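# Fit gearbox cover with lever in fork, then engage gear

## Task

Set the cover onto the gearbox so that its lever ends up seated inside the shift fork, then use the lever to put the gearbox into a gear.

## Robot and tools

Robot: two UR7e-style arms, left_arm and right_arm, each carrying a Robotiq 2F-85 two-finger gripper. The calibrated bases sit near (-0.019, +0.475, 0) m for left_arm and (+0.041, -0.448, 0) m for right_arm. Both are turned only slightly about z.

Scene frame: the origin is at table-top height, halfway between the nominal bases. +z points up, +x points out over the table, and left_arm is on the +y side. Arm names do not match left and right in the images. Hand poses, velocities and offsets all use these axes.

Gripper frame: the fingers point along the gripper's +z axis and close along its y axis. end_effector_position is the spot between the pads when they are shut. Closed fingertips reach about 19 mm past it, and open ones about 6 mm. A camera block juts roughly 10 cm toward the gripper's +x side and turns with it.

Row layout, shared by execute_actions and move: 18 numbers, each in [-1, 1], always given for both arms. First come left_arm dx, dy, dz, rx, ry, rz, then left_gripper position, force_limit, speed. The same nine for right_arm and right_gripper follow. dx to rz are offsets, not poses. They are measured along scene axes from that arm's Hand target as it stands when the action or move begins. 1.0 equals 0.6 m or 180 degrees. rx, ry, rz form one rotation vector, turning about the Hand target's position. Sending all six as 0 re-commands the current Hand target. The gripper numbers are absolute settings. position +1 is fully open (85 mm), about -0.8 puts the pads together, and -1 closes until blocked. force_limit runs from -1 to +1 and sets how hard the motor may push. speed -1, 0 and +1 give roughly 20, 85 and 150 mm/s. Both start at +1. A 0 is a real command, so resend your last gripper numbers to leave a gripper unchanged.

execute_actions(actions, cameras): actions is a list of actions. Each action is a table of up to 15 rows, one per 1/30 s step, and a short table repeats its last row. Every row counts from the start pose of its action, not from the row before, so the same offset in a later action moves further. Images come back only for an empty list or when cameras names them ("all" for every camera).

move(target, speed, blend, stop_force, zero, blocking, cameras): drives each gripper along a straight line. target is one row, or a list of up to 15 rows, all measured from the same starting Hand targets. speed is the top path speed in m/s, from 0.002 to 3.6 (default 0.25). Turning is capped at twice that in rad/s. blend, in m, rounds corners in a list. stop_force, in N from 3 to 120, ends an arm's path when its wrist sensor feels that much push. zero (true by default) re-zeroes the sensor first. blocking=false returns early, but cannot be combined with stop_force. Paths do not avoid obstacles or the other arm, and a 10 s cap applies. The extra "move:" line gives the ending (done, off_target, moving, held, fault). limits=paced means the pose was clipped, and limits=held means steps were withheld.

wait(seconds 0 to 10) lets time pass while the arms hold. stop() brakes a running move. zoom_image(camera, region=[x0,y0,x1,y1] in pixels, at most 504 by 504) enlarges part of that camera's newest image. zero_wrist_force(arm) tares that arm's wrist sensor. read_manual only gives licence text. finished_scene(scene) ends the scene for good; use it only once the cover is seated and in gear with the robot let go.

Cameras: cam_head_left, cam_head_right, cam_high, cam_low, cam_left_wrist, cam_right_wrist, all 672x504.

Results: end_effector_position (m), end_effector_quat_wxyz, and velocities (m/s, rad/s) in the scene frame. "Hand target" is the last commanded pose after clipping, and the next offsets start from it. The gripper often rests a little short of it, so send the gap as an offset. Joint positions and Joint torques include the arm's own weight. Wrist force and Wrist torque are given along the gripper's own axes, plus a peak line. object_status codes: 0 moving, 1 blocked while opening, 2 blocked while closing (a grip), 3 reached the commanded position. position_measured is in counts: 3 open, about 78 for 60 mm, 130 for 40 mm, 180 for 20 mm, and 230 with the pads touching. Also watch for MOTOR HOT, fault lines, and Tool commands.

Cautions: each step may turn the gripper at most 32 degrees from its measured orientation. The arms are stiff, so aiming even slightly beyond a firm contact can trigger a fault. Contact torque at a joint's limit (wrist joints 26.3 N m, others 141 N m) stops that arm for 10 s. So does about 150 N of outside force, give or take 25. Go slowly near contact and use stop_force. To back off, command a target behind the gripper. Keep the arms from pressing on each other. Route around an arm's own base rather than close past it. Don't drop or fling parts, slam into things, or grip a resting part very hard. Anything that leaves the table fails the task. Long stretched-out holds heat the motors, and at 85 °C the arm brakes for 30 s or more.

Each tool is called after "Emit:" by a JSON object that holds its "op" and its "data", one argument or row to a line.

## Session

Emit:
{"op": "execute_actions", "data": {
  "actions": []
}}

Scene clock: 0.00 s.
left_arm: end_effector_position=(+0.3726, -0.0732, +0.3048) position_measured=3 object_status=3 end_effector_quat_wxyz=(+0.104, +0.775, +0.232, +0.578) | right_arm: end_effector_position=(+0.8342, -0.3312, +0.1846) position_measured=3 object_status=3 end_effector_quat_wxyz=(-0.027, +0.427, +0.902, -0.056)
Joint positions: left_arm=[-1.582 -1.273 1.69 -1.728 -0.326 0.828] | right_arm=[3.526 -2.452 -0.644 -1.734 1.529 1.214]
Joint velocities: within noise
Joint torques (N m): no reading
Wrist force (N): no reading
Wrist torque (N m): no reading
Wrist force, peak (N): no reading
Hand target: left_arm +0.3726, -0.0732, +0.3048; +0.104, +0.775, +0.232, +0.578 | right_arm +0.8342, -0.3312, +0.1846; -0.027, +0.427, +0.902, -0.056
Tool commands: left_gripper/position=+1.0 left_gripper/force_limit=+1.0 left_gripper/speed=+1.0 right_gripper/position=+1.0 right_gripper/force_limit=+1.0 right_gripper/speed=+1.0

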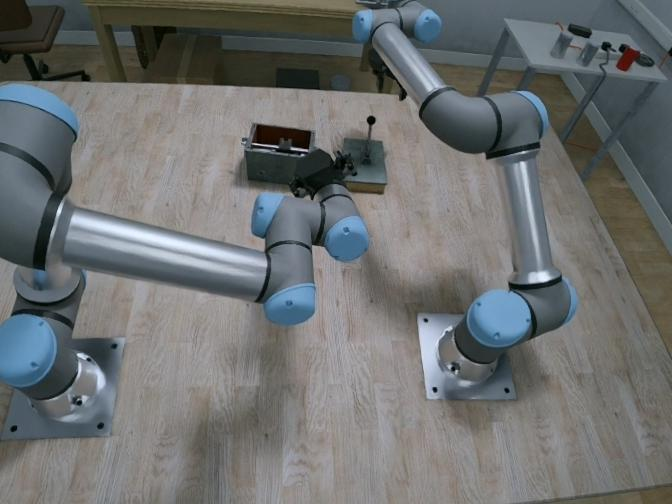

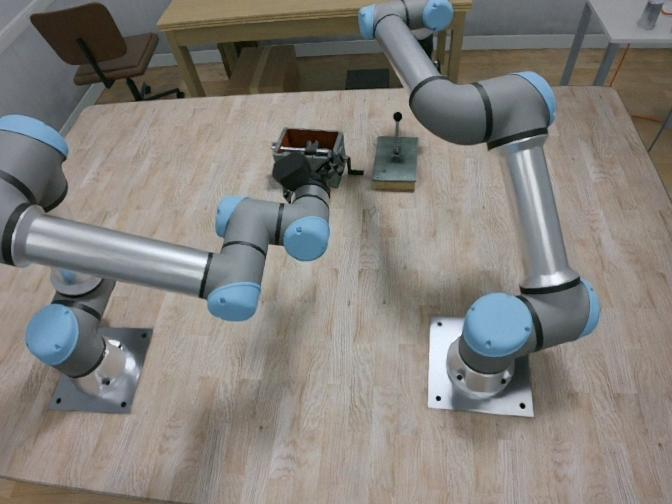

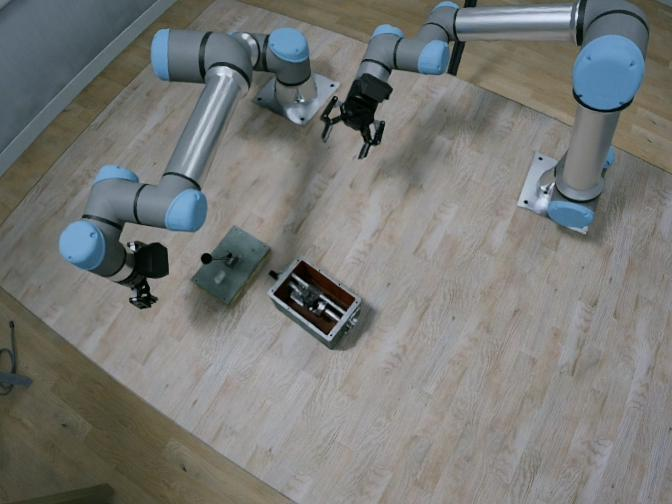

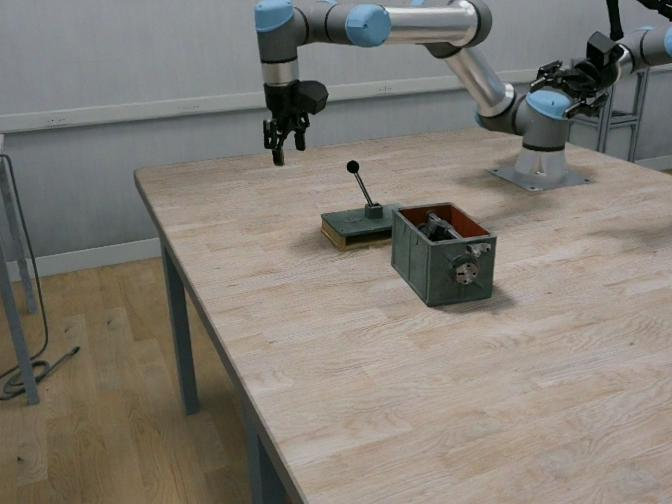

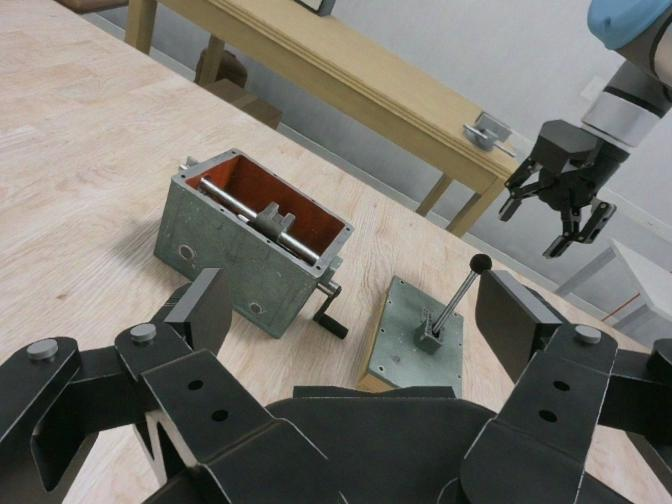

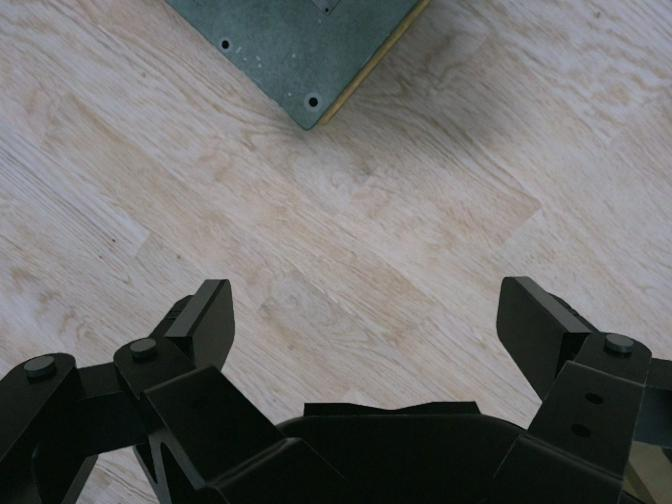

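Emit:
{"op": "zoom_image", "data": {
  "camera": "cam_left_wrist",
  "region": [130, 130, 370, 350]
}}

Emit:
{"op": "zoom_image", "data": {
  "camera": "cam_left_wrist",
  "region": [340, 240, 500, 400]
}}

Emit:
{"op": "zoom_image", "data": {
  "camera": "cam_high",
  "region": [180, 220, 380, 360]
}}

Emit:
{"op": "zoom_image", "data": {
  "camera": "cam_low",
  "region": [300, 140, 520, 320]
}}

Emit:
{"op": "zoom_image", "data": {
  "camera": "cam_head_right",
  "region": [250, 90, 440, 220]
}}

Emit:
{"op": "zoom_image", "data": {
  "camera": "cam_head_left",
  "region": [220, 90, 410, 220]
}}

Scaled by 2.100.

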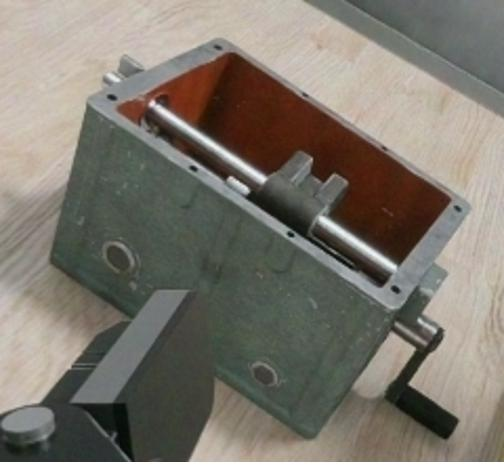

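Scaled by 3.150.

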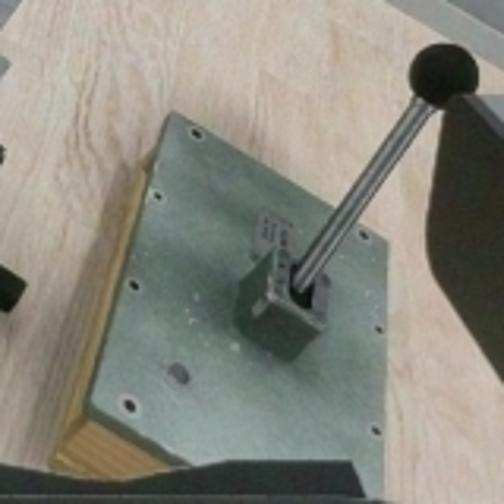

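Scaled by 2.520.

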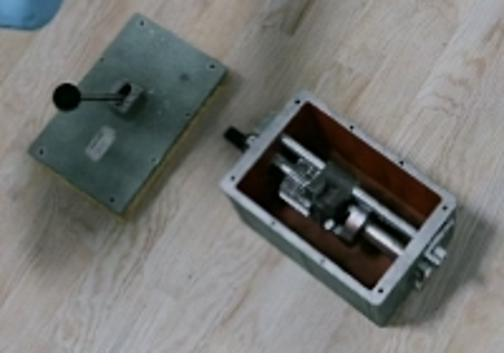

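Scaled by 2.291.

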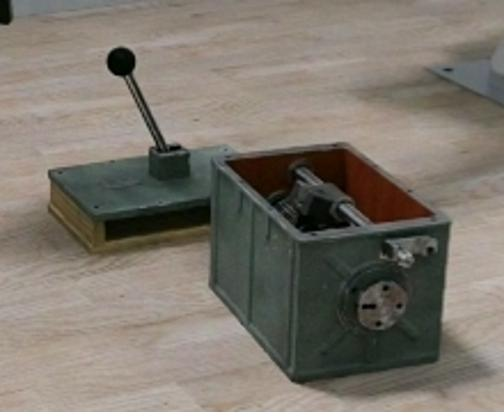

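Scaled by 2.653.

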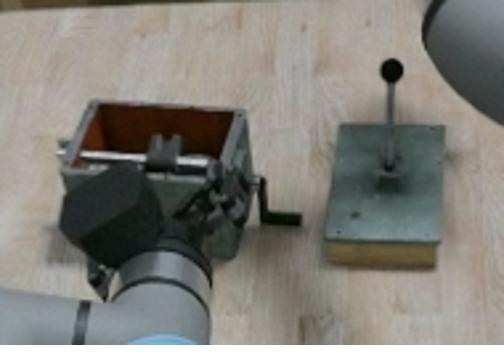

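Scaled by 2.653.

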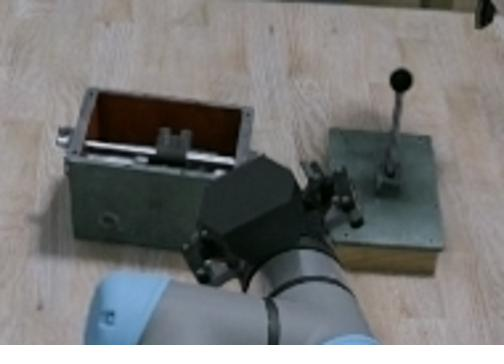

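Emit:
{"op": "move", "data": {
  "target": [0.311, 0.122, 0.117, 0.1109, 0.2089, -0.1248, 1, 1, 1, 0, 0, 0, 0, 0, 0, 1, 1, 1],
  "speed": 0.25,
  "cameras": ["all"]
}}

Scene clock: 4.63 s.
left_arm: end_effector_position=(+0.5593, +0.0001, +0.3749) position_measured=3 object_status=3 end_effector_quat_wxyz=(+0.000, +0.954, +0.000, +0.301) | right_arm: end_effector_position=(+0.8342, -0.3312, +0.1846) position_measured=3 object_status=3 end_effector_quat_wxyz=(-0.027, +0.427, +0.902, -0.056)
Joint positions: left_arm=[-1.081 -1.232 1.26 -1.937 -1.052 2.188] | right_arm=[3.526 -2.452 -0.644 -1.734 1.529 1.214]
Joint torques (N m): left_arm=[-9.43 -54.17 -22.25 -4.36 1.47 0.8] | right_arm=[0.4 59.52 25.94 2.54 -0.02 0.28]
Wrist force (N): left_arm=[-0.1 1.6 -0.5] | right_arm=[0.4 0.1 -0.3]
Wrist torque (N m): left_arm=[0.17 -0.09 0.27] | right_arm=[0.01 -0.07 0.00]
Wrist force, peak (N): left_arm=[2.1 0.8 -0.1] | right_arm=[0.5 0.4 -0.1]
Hand target: left_arm +0.5592, +0.0000, +0.3750; +0.000, +0.954, +0.000, +0.301 | right_arm +0.8342, -0.3312, +0.1846; -0.027, +0.427, +0.902, -0.056
Off the commanded pose: left_arm 0.000 m, 0 deg | right_arm 0.000 m, 0 deg.
move: done
camera_calibration:
cam_left_wrist: T_world_to_cam=[[-0.0170874, -0.999615, 0.0218481, 0.00507485], [-0.969107, 0.0111807, -0.246387, 0.647396], [0.246048, -0.0253833, -0.968925, 0.356752], [0, 0, 0, 1]] pos_world=[0.539704, 0.00689006, 0.505065]

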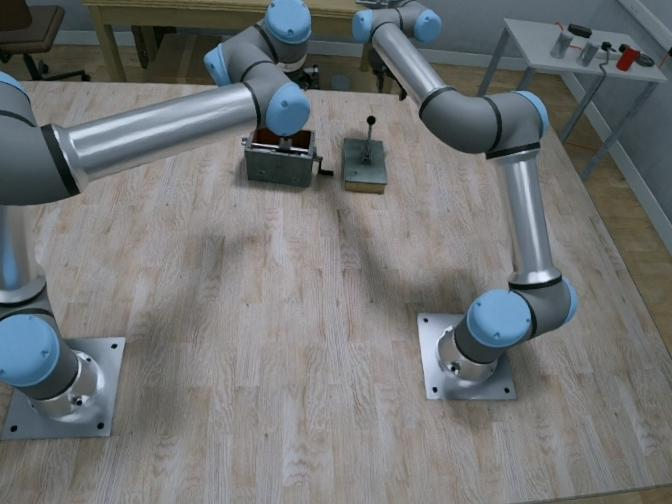

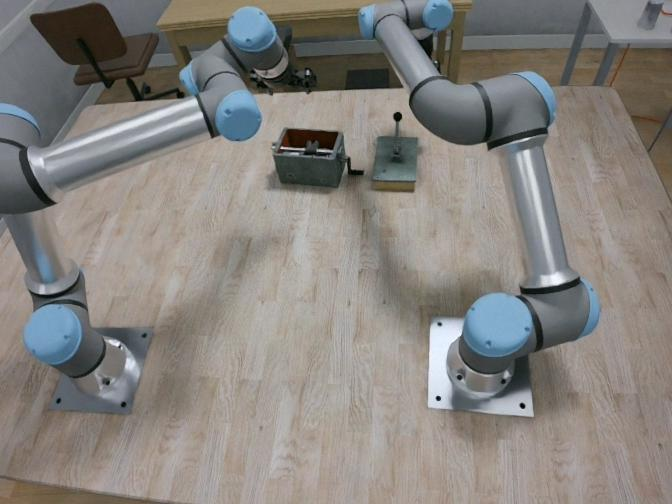

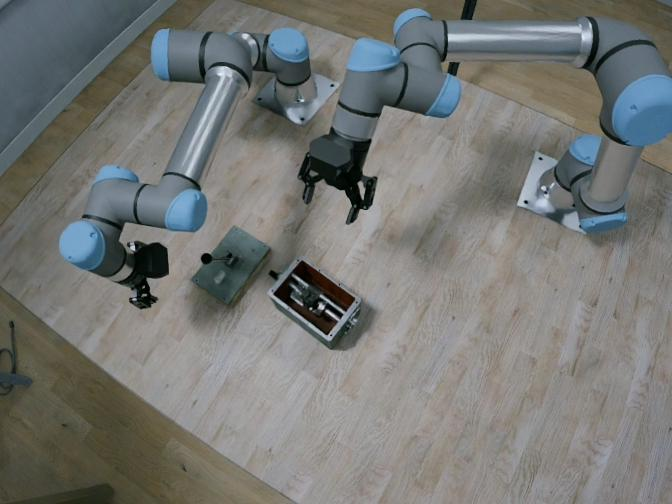

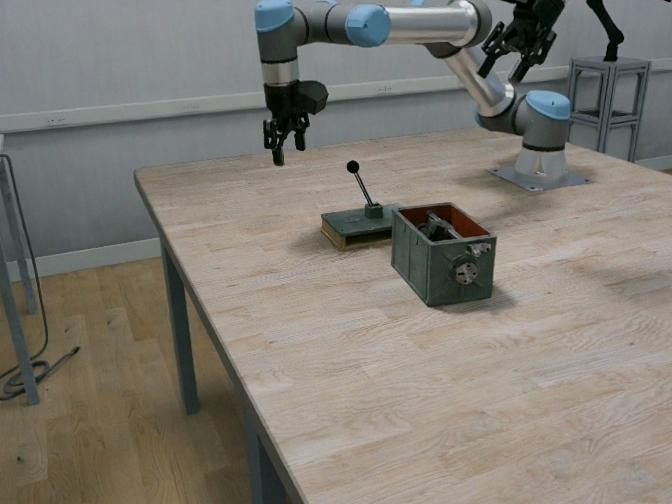

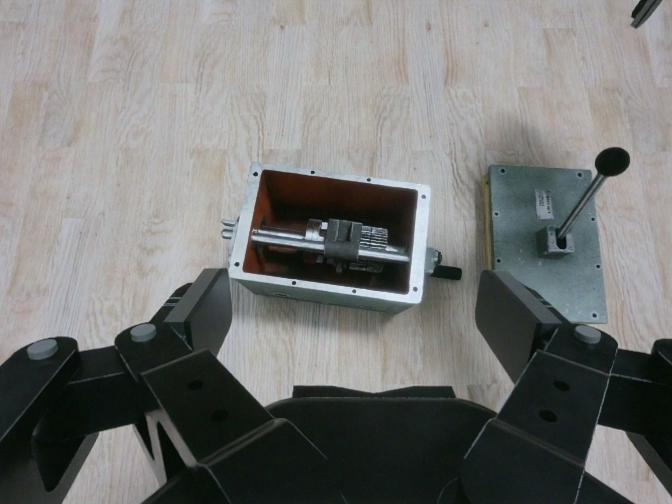

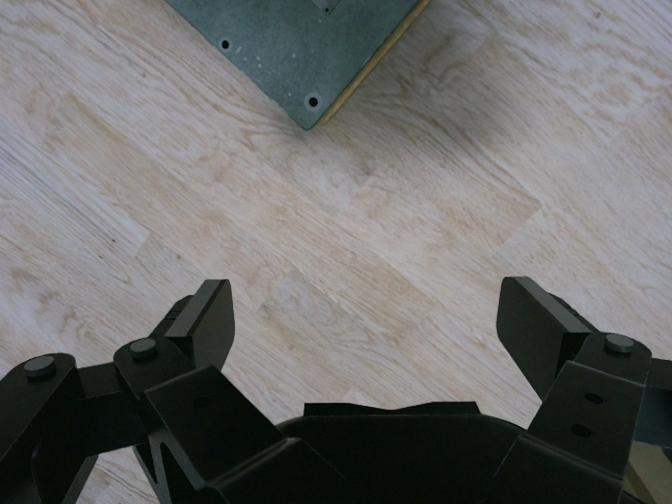

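Emit:
{"op": "zoom_image", "data": {
  "camera": "cam_left_wrist",
  "region": [210, 150, 480, 320]
}}

Emit:
{"op": "zoom_image", "data": {
  "camera": "cam_left_wrist",
  "region": [470, 140, 640, 330]
}}

Emit:
{"op": "zoom_image", "data": {
  "camera": "cam_head_right",
  "region": [260, 100, 430, 200]
}}

Emit:
{"op": "zoom_image", "data": {
  "camera": "cam_head_left",
  "region": [230, 100, 400, 200]
}}

Emit:
{"op": "zoom_image", "data": {
  "camera": "cam_high",
  "region": [250, 240, 370, 360]
}}

Scaled by 1.867.

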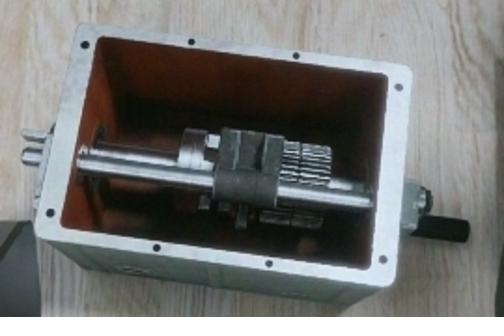

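Scaled by 2.653.

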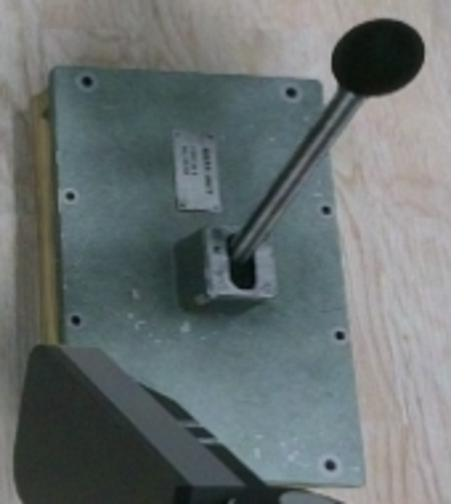

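Scaled by 2.965.

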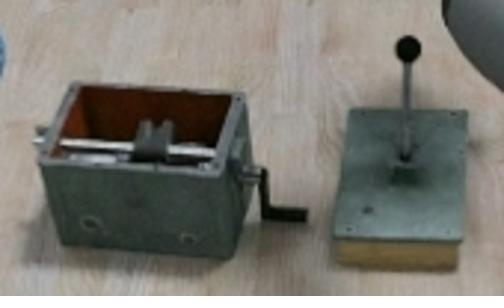

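Scaled by 2.965.

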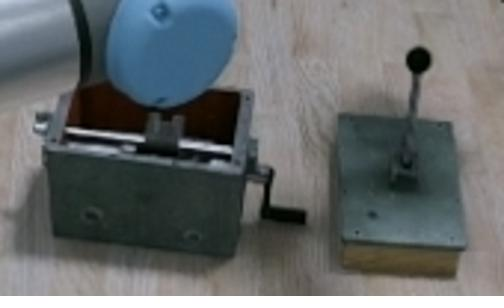

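Scaled by 4.200.

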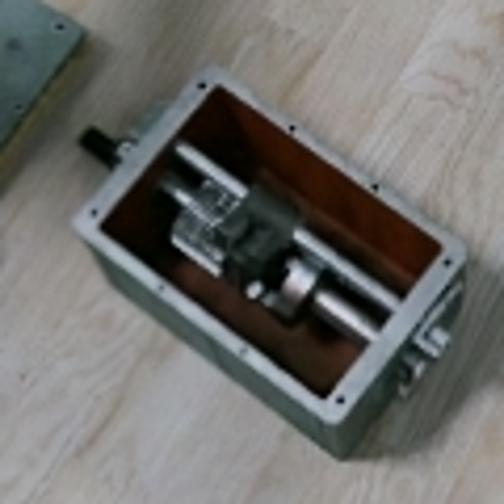

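Emit:
{"op": "move", "data": {
  "target": [0.1067, 0, -0.275, 0, 0, 0, 1, 1, 1, 0, 0, 0, 0, 0, 0, 1, 1, 1],
  "speed": 0.25,
  "cameras": ["cam_left_wrist"]
}}

Emit:
{"op": "zoom_image", "data": {
  "camera": "cam_left_wrist",
  "region": [200, 120, 500, 345]
}}

Scene clock: 7.03 s.
left_arm: end_effector_position=(+0.6233, +0.0001, +0.2100) position_measured=3 object_status=3 end_effector_quat_wxyz=(+0.000, +0.954, +0.000, +0.300) | right_arm: end_effector_position=(+0.8342, -0.3312, +0.1846) position_measured=3 object_status=3 end_effector_quat_wxyz=(-0.027, +0.427, +0.902, -0.056)
Joint positions: left_arm=[-0.998 -1.038 1.417 -2.331 -1.082 2.277] | right_arm=[3.526 -2.452 -0.644 -1.734 1.529 1.214]
Joint torques (N m): left_arm=[-14.21 -51.36 -38.14 -4.07 3.21 -2.26] | right_arm=[0.93 58.83 25.32 2.53 0.04 0.16]
Wrist force (N): left_arm=[-0.1 1.5 -0.2] | right_arm=[0.5 0.2 -0.1]
Wrist torque (N m): left_arm=[0.17 -0.09 0.13] | right_arm=[0.02 -0.09 0.00]
Wrist force, peak (N): left_arm=[0.5 1.6 -3.5] | right_arm=[0.6 0.3 0.0]
Hand target: left_arm +0.6232, +0.0000, +0.2100; +0.000, +0.954, +0.000, +0.301 | right_arm +0.8342, -0.3312, +0.1846; -0.027, +0.427, +0.902, -0.056
Off the commanded pose: left_arm 0.000 m, 0 deg | right_arm 0.000 m, 0 deg.
move: done
camera_calibration:
cam_left_wrist: T_world_to_cam=[[-0.0172758, -0.999613, 0.0218034, 0.0100007], [-0.969182, 0.0113823, -0.246083, 0.668729], [0.24574, -0.0253828, -0.969003, 0.181445], [0, 0, 0, 1]] pos_world=[0.603704, 0.00699069, 0.340166]
Images, in order (width x height): cam_left_wrist 672x504.

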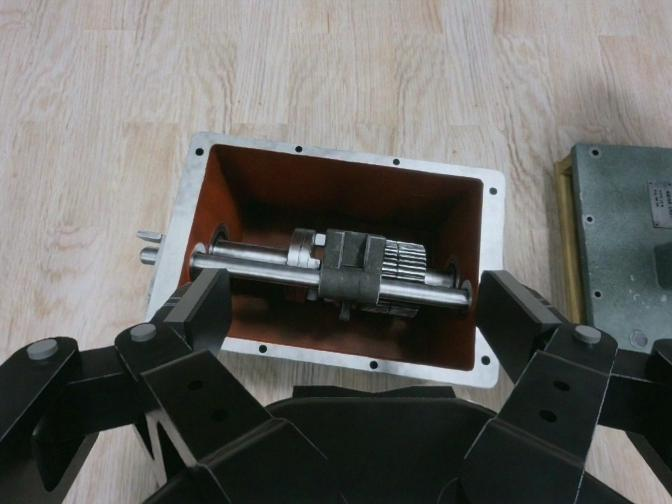

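Scaled by 1.680.

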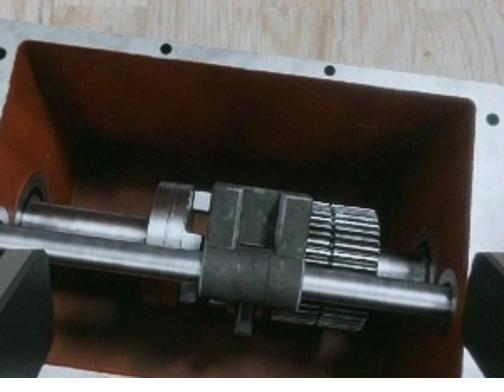

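Emit:
{"op": "zoom_image", "data": {
  "camera": "cam_left_wrist",
  "region": [270, 210, 450, 330]
}}

Emit:
{"op": "zoom_image", "data": {
  "camera": "cam_left_wrist",
  "region": [125, 120, 305, 330]
}}

Scaled by 2.800.

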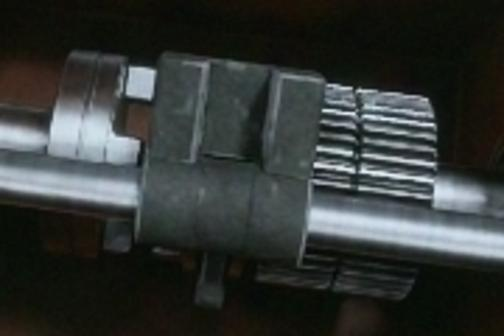

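Scaled by 2.400.

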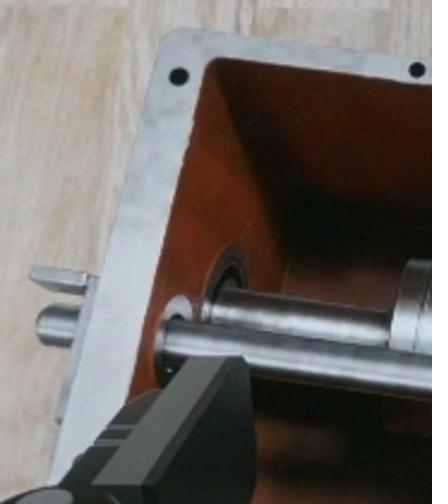

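Emit:
{"op": "move", "data": {
  "target": [-0.35, 0.35, 0.35, 0, 0, 0, 1, 1, 1, -0.3, 0.22, 0.2, 0, 0, 0, 1, 1, 1],
  "speed": 0.25,
  "cameras": ["all"]
}}

Scene clock: 9.43 s.
left_arm: end_effector_position=(+0.4133, +0.2099, +0.4200) position_measured=3 object_status=3 end_effector_quat_wxyz=(+0.000, +0.954, +0.000, +0.301) | right_arm: end_effector_position=(+0.6542, -0.1992, +0.3046) position_measured=3 object_status=3 end_effector_quat_wxyz=(-0.027, +0.427, +0.902, -0.056)
Joint positions: left_arm=[-1.137 -1.859 1.781 -1.801 -1.034 2.127] | right_arm=[3.791 -2.032 -1.036 -1.768 1.561 1.477]
Joint torques (N m): left_arm=[11.62 -19.58 -35.92 -2.89 -1.53 2.15] | right_arm=[-7.27 32.72 35.24 3.77 -1.5 -1.58]
Wrist force (N): left_arm=[-0.2 1.3 -0.3] | right_arm=[0.4 0.1 0.4]
Wrist torque (N m): left_arm=[0.13 -0.08 0.15] | right_arm=[0.00 -0.06 0.00]
Wrist force, peak (N): left_arm=[0.2 3.0 2.2] | right_arm=[1.9 -0.4 -0.9]
Hand target: left_arm +0.4132, +0.2100, +0.4200; +0.000, +0.954, +0.000, +0.301 | right_arm +0.6542, -0.1992, +0.3046; -0.027, +0.427, +0.902, -0.056
Off the commanded pose: left_arm 0.000 m, 0 deg | right_arm 0.000 m, 0 deg.
move: done
camera_calibration:
cam_left_wrist: T_world_to_cam=[[-0.0174049, -0.999609, 0.0218688, 0.211527], [-0.969079, 0.0114809, -0.246485, 0.514648], [0.246138, -0.0254826, -0.9689, 0.441673], [0, 0, 0, 1]] pos_world=[0.393704, 0.216791, 0.550165]
cam_right_wrist: T_world_to_cam=[[0.774216, 0.625902, -0.0939972, -0.347091], [0.618206, -0.715993, 0.324306, -0.62221], [0.135683, -0.309193, -0.94127, 0.266065], [0, 0, 0, 1]] pos_world=[0.617277, -0.145988, 0.4196]

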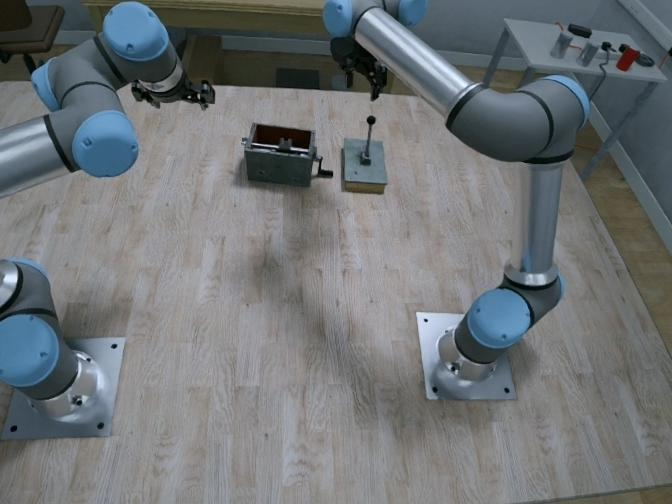

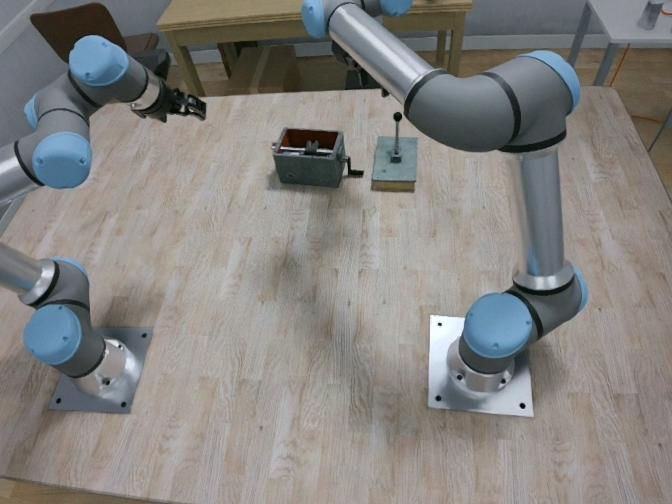

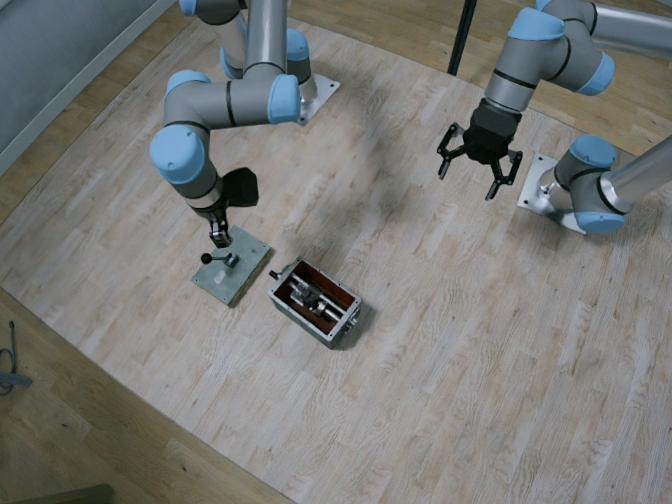

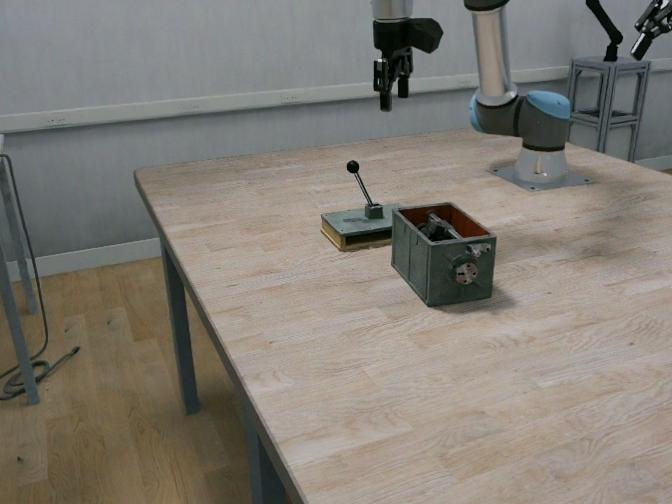

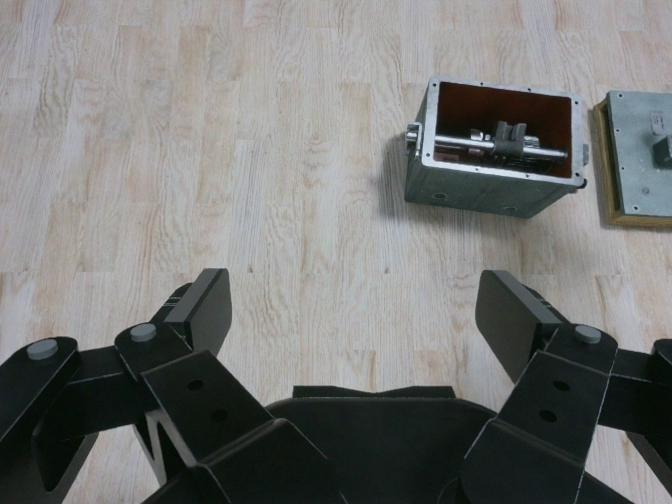

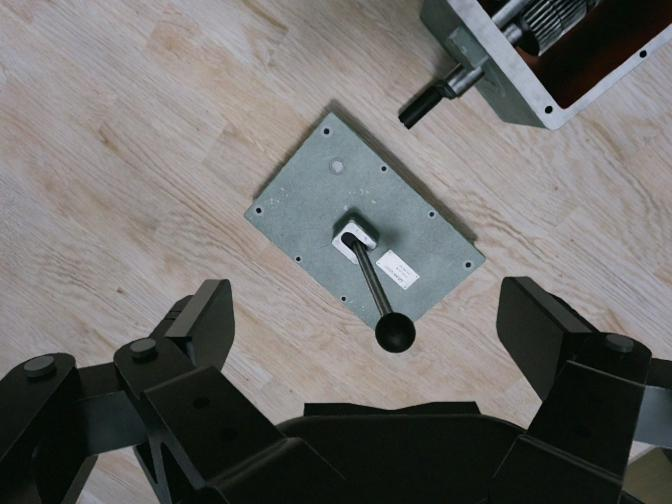

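Emit:
{"op": "zoom_image", "data": {
  "camera": "cam_right_wrist",
  "region": [235, 100, 495, 360]
}}

Emit:
{"op": "zoom_image", "data": {
  "camera": "cam_right_wrist",
  "region": [310, 180, 430, 280]
}}

Emit:
{"op": "zoom_image", "data": {
  "camera": "cam_low",
  "region": [315, 150, 505, 310]
}}

Emit:
{"op": "zoom_image", "data": {
  "camera": "cam_left_wrist",
  "region": [390, 60, 672, 240]
}}

Emit:
{"op": "zoom_image", "data": {
  "camera": "cam_right_wrist",
  "region": [390, 0, 672, 150]
}}

Scaled by 1.938.

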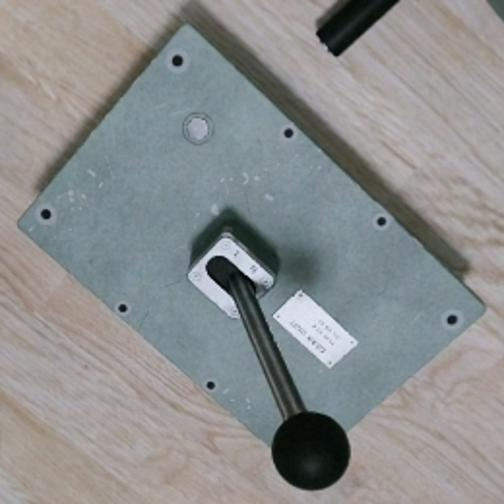

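Scaled by 4.200.

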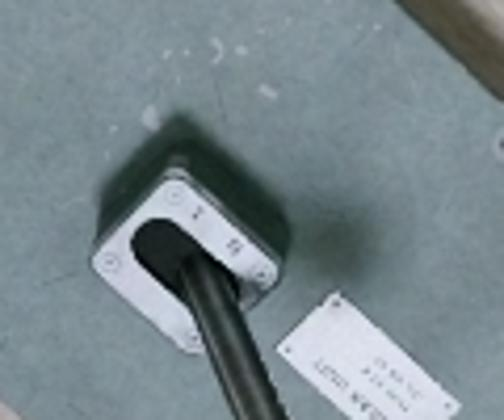

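Scaled by 2.653.

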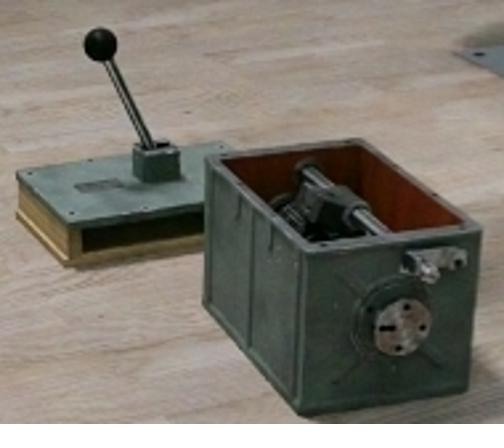

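Scaled by 1.787.

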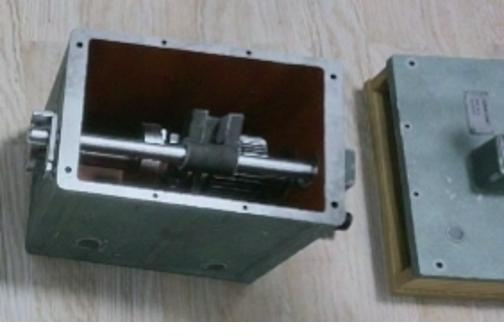

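Scaled by 1.787.

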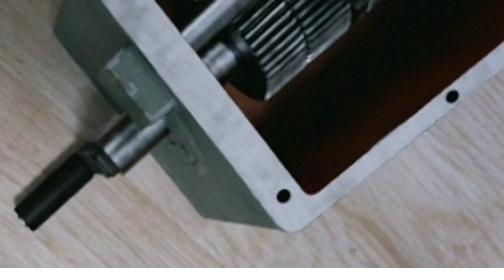

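Emit:
{"op": "move", "data": {
  "target": [0, 0, 0, 0, 0, 0, 1, 1, 1, -0.1153, -0.093, 0.0007, 0.0363, -0.0187, 0.2645, 1, 1, 1],
  "speed": 0.3,
  "cameras": ["cam_right_wrist", "cam_head_right", "cam_high"]
}}

Emit:
{"op": "zoom_image", "data": {
  "camera": "cam_right_wrist",
  "region": [200, 100, 500, 325]
}}

Scene clock: 13.27 s.
left_arm: end_effector_position=(+0.4132, +0.2100, +0.4200) position_measured=3 object_status=3 end_effector_quat_wxyz=(+0.000, +0.954, +0.000, +0.301) | right_arm: end_effector_position=(+0.5850, -0.2551, +0.3050) position_measured=3 object_status=3 end_effector_quat_wxyz=(+0.000, +0.027, +1.000, +0.000)
Joint positions: left_arm=[-1.137 -1.859 1.781 -1.801 -1.035 2.127] | right_arm=[3.772 -1.737 -1.455 -1.521 1.572 0.626]
Joint torques (N m): left_arm=[11.53 -24.83 -26.97 -1.21 -1.58 2.07] | right_arm=[9.42 19.12 35.85 1.39 -1.6 -0.96]
Wrist force (N): left_arm=[-0.1 1.1 -0.2] | right_arm=[0.5 -0.2 0.2]
Wrist torque (N m): left_arm=[0.11 -0.08 0.15] | right_arm=[-0.02 -0.08 -0.07]
Wrist force, peak (N): left_arm=[-0.1 1.6 -0.4] | right_arm=[0.9 -0.5 0.4]
Hand target: left_arm +0.4132, +0.2100, +0.4200; +0.000, +0.954, +0.000, +0.301 | right_arm +0.5850, -0.2550, +0.3050; +0.000, +0.026, +1.000, +0.000
Off the commanded pose: left_arm 0.000 m, 0 deg | right_arm 0.000 m, 0 deg.
move: done
camera_calibration:
cam_right_wrist: T_world_to_cam=[[0.0592416, 0.997776, 0.0305601, 0.216663], [0.943146, -0.0659757, 0.325766, -0.644335], [0.327057, 0.00952373, -0.944956, 0.229061], [0, 0, 0, 1]] pos_world=[0.519951, -0.260873, 0.419734]
Images, in order (width x height): cam_head_right 672x504, cam_high 672x504, cam_right_wrist 672x504.

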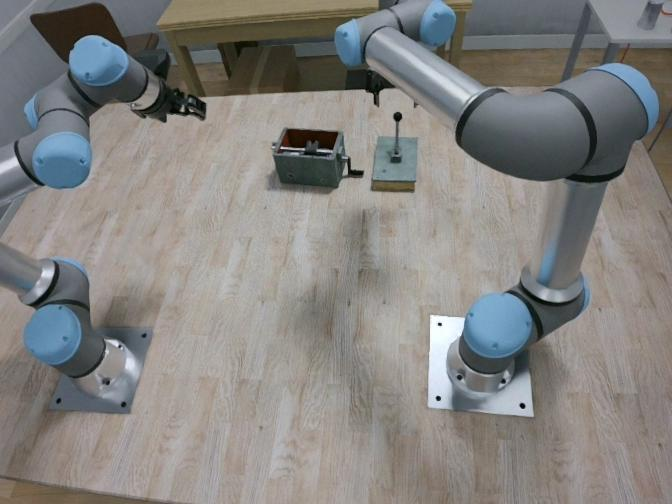

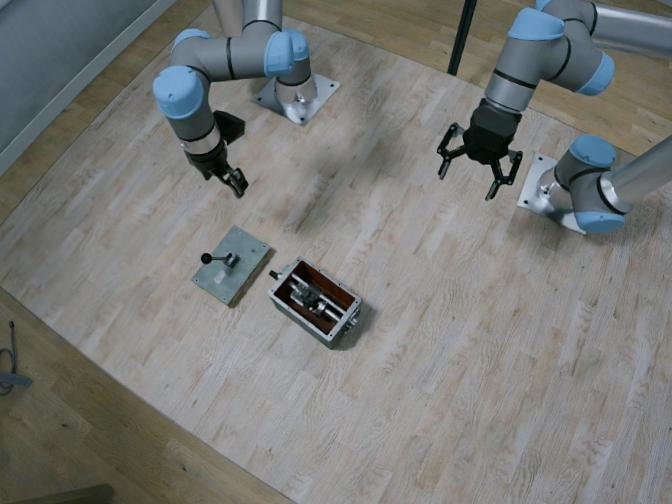

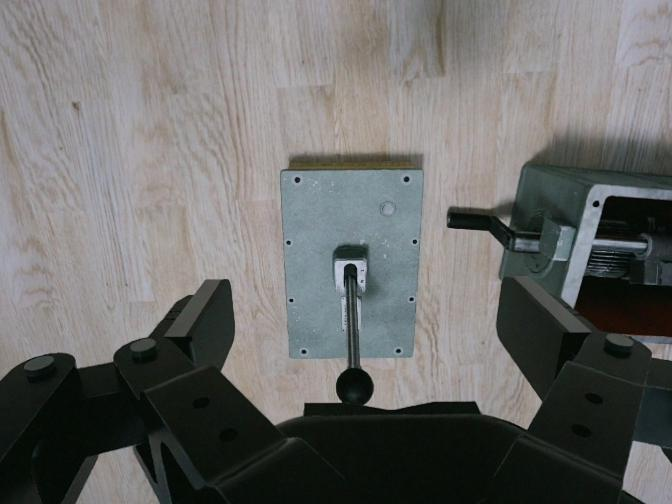

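Scaled by 1.680.

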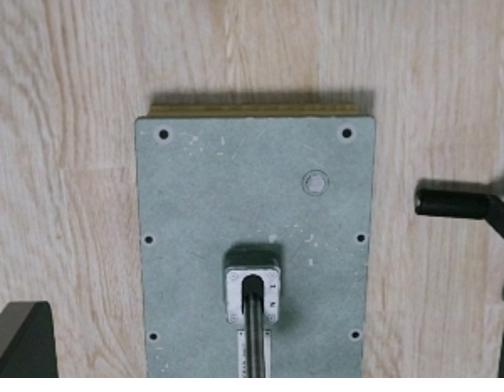

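Emit:
{"op": "move", "data": {
  "target": [0, 0, 0, 0, 0, 0, 1, 1, 1, 0.13, 0.2833, 0.1083, 0, 0, 0.4667, 1, 1, 1],
  "speed": 0.3,
  "cameras": ["cam_right_wrist", "cam_left_wrist"]
}}

Emit:
{"op": "zoom_image", "data": {
  "camera": "cam_right_wrist",
  "region": [230, 110, 480, 380]
}}

Scene clock: 16.77 s.
left_arm: end_effector_position=(+0.4132, +0.2100, +0.4200) position_measured=3 object_status=3 end_effector_quat_wxyz=(+0.000, +0.954, +0.000, +0.301) | right_arm: end_effector_position=(+0.6630, -0.0850, +0.3699) position_measured=3 object_status=3 end_effector_quat_wxyz=(-0.001, -0.649, +0.761, +0.000)
Joint positions: left_arm=[-1.137 -1.859 1.781 -1.801 -1.035 2.127] | right_arm=[3.913 -2.145 -0.718 -1.85 1.57 -0.699]
Joint torques (N m): left_arm=[11.58 -24.47 -17.68 -1.21 -1.53 2.02] | right_arm=[-10.24 61.91 18.57 4.14 1.46 -0.54]
Wrist force (N): left_arm=[-0.1 1.3 -0.1] | right_arm=[-0.1 -0.1 0.0]
Wrist torque (N m): left_arm=[0.14 -0.09 0.15] | right_arm=[0.01 0.01 -0.08]
Wrist force, peak (N): left_arm=[-0.2 1.6 -0.4] | right_arm=[0.4 -0.7 0.8]
Hand target: left_arm +0.4132, +0.2100, +0.4200; +0.000, +0.954, +0.000, +0.301 | right_arm +0.6630, -0.0850, +0.3700; +0.000, -0.649, +0.761, +0.000
Off the commanded pose: left_arm 0.000 m, 0 deg | right_arm 0.000 m, 0 deg.
move: done
camera_calibration:
cam_left_wrist: T_world_to_cam=[[-0.0173037, -0.99961, 0.0218976, 0.211571], [-0.969128, 0.0113806, -0.246296, 0.514585], [0.245951, -0.0254834, -0.968947, 0.441776], [0, 0, 0, 1]] pos_world=[0.393704, 0.216891, 0.550165]
cam_right_wrist: T_world_to_cam=[[-0.986177, 0.162843, 0.0305959, 0.662467], [0.163865, 0.931182, 0.325649, -0.126373], [0.0245393, 0.326162, -0.944995, 0.490743], [0, 0, 0, 1]] pos_world=[0.661976, -0.150263, 0.484634]
Images, in order (width x height): cam_left_wrist 672x504, cam_right_wrist 672x504.

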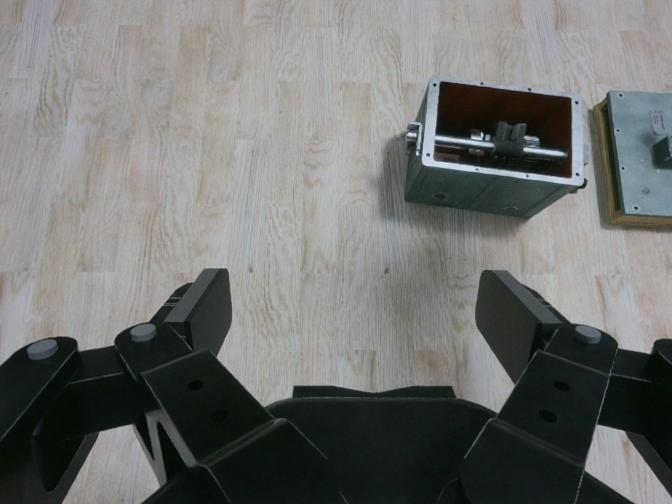

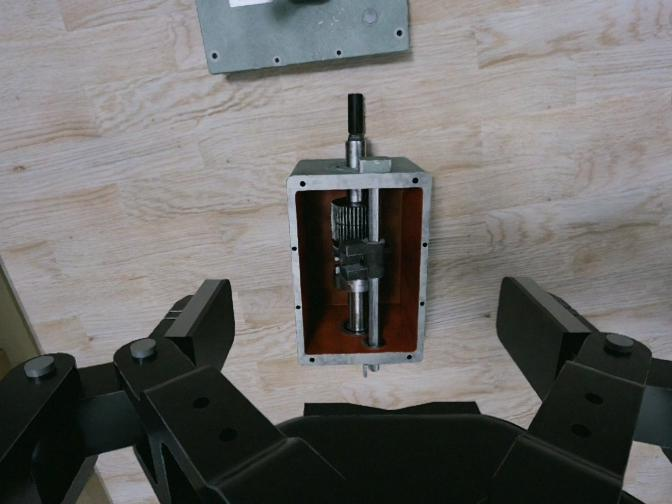

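Scaled by 1.867.

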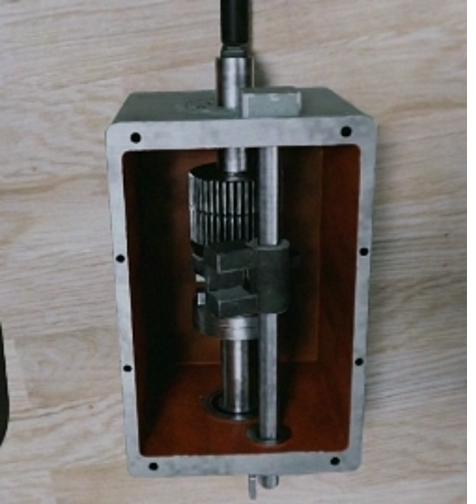

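Emit:
{"op": "move", "data": {
  "target": [0, 0, 0, 0, 0, 0, 1, 1, 1, -0.012, 0.245, -0.117, 0, 0, 0.005, 1, 1, 1],
  "speed": 0.3,
  "cameras": ["cam_right_wrist", "cam_left_wrist"]
}}

Emit:
{"op": "zoom_image", "data": {
  "camera": "cam_right_wrist",
  "region": [220, 0, 472, 240]
}}

Scene clock: 18.63 s.
left_arm: end_effector_position=(+0.4132, +0.2100, +0.4200) position_measured=3 object_status=3 end_effector_quat_wxyz=(+0.000, +0.954, +0.000, +0.301) | right_arm: end_effector_position=(+0.6559, +0.0620, +0.2998) position_measured=3 object_status=3 end_effector_quat_wxyz=(+0.000, +0.655, -0.755, +0.000)
Joint positions: left_arm=[-1.137 -1.859 1.781 -1.801 -1.035 2.127] | right_arm=[4.059 -2.387 -0.489 -1.838 1.571 -0.569]
Joint torques (N m): left_arm=[11.8 -24.34 -15.47 -1.23 -1.54 2.11] | right_arm=[-3.71 66.5 16.32 4.11 1.44 -1.16]
Wrist force (N): left_arm=[-0.2 1.3 -0.6] | right_arm=[0.3 -0.4 0.3]
Wrist torque (N m): left_arm=[0.14 -0.08 0.15] | right_arm=[-0.04 -0.06 0.01]
Wrist force, peak (N): left_arm=[-0.1 1.5 -0.3] | right_arm=[3.6 -0.8 -1.5]
Hand target: left_arm +0.4132, +0.2100, +0.4200; +0.000, +0.954, +0.000, +0.301 | right_arm +0.6558, +0.0620, +0.2998; +0.000, -0.655, +0.755, +0.000
Off the commanded pose: left_arm 0.000 m, 0 deg | right_arm 0.000 m, 0 deg.
move: done
camera_calibration:
cam_left_wrist: T_world_to_cam=[[-0.017279, -0.999613, 0.0218007, 0.211616], [-0.969128, 0.0113805, -0.246295, 0.514584], [0.245952, -0.0253834, -0.96895, 0.441756], [0, 0, 0, 1]] pos_world=[0.393704, 0.216891, 0.550165]
cam_right_wrist: T_world_to_cam=[[-0.988638, 0.147184, 0.0305208, 0.636233], [0.149053, 0.933653, 0.325693, -0.229578], [0.019441, 0.326542, -0.944983, 0.379986], [0, 0, 0, 1]] pos_world=[0.655836, -0.00337904, 0.414434]
Images, in order (width x height): cam_left_wrist 672x504, cam_right_wrist 672x504.

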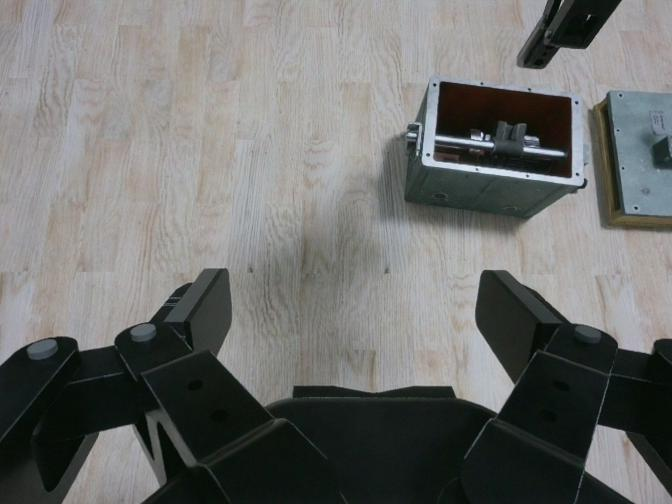

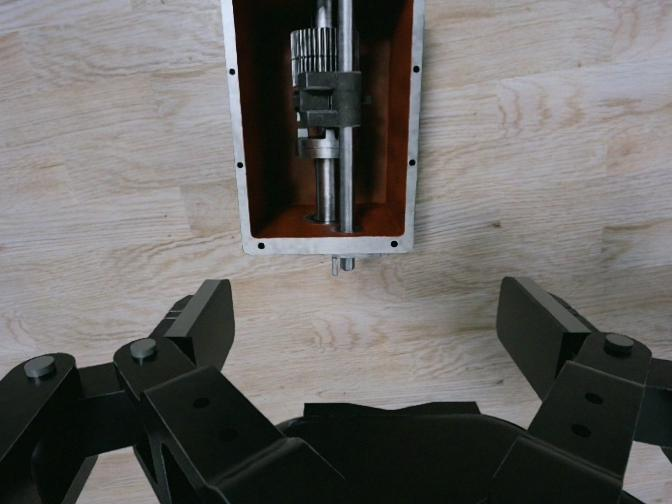

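Scaled by 2.000.

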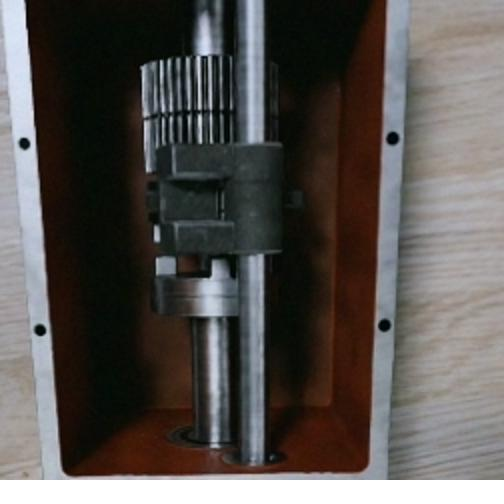

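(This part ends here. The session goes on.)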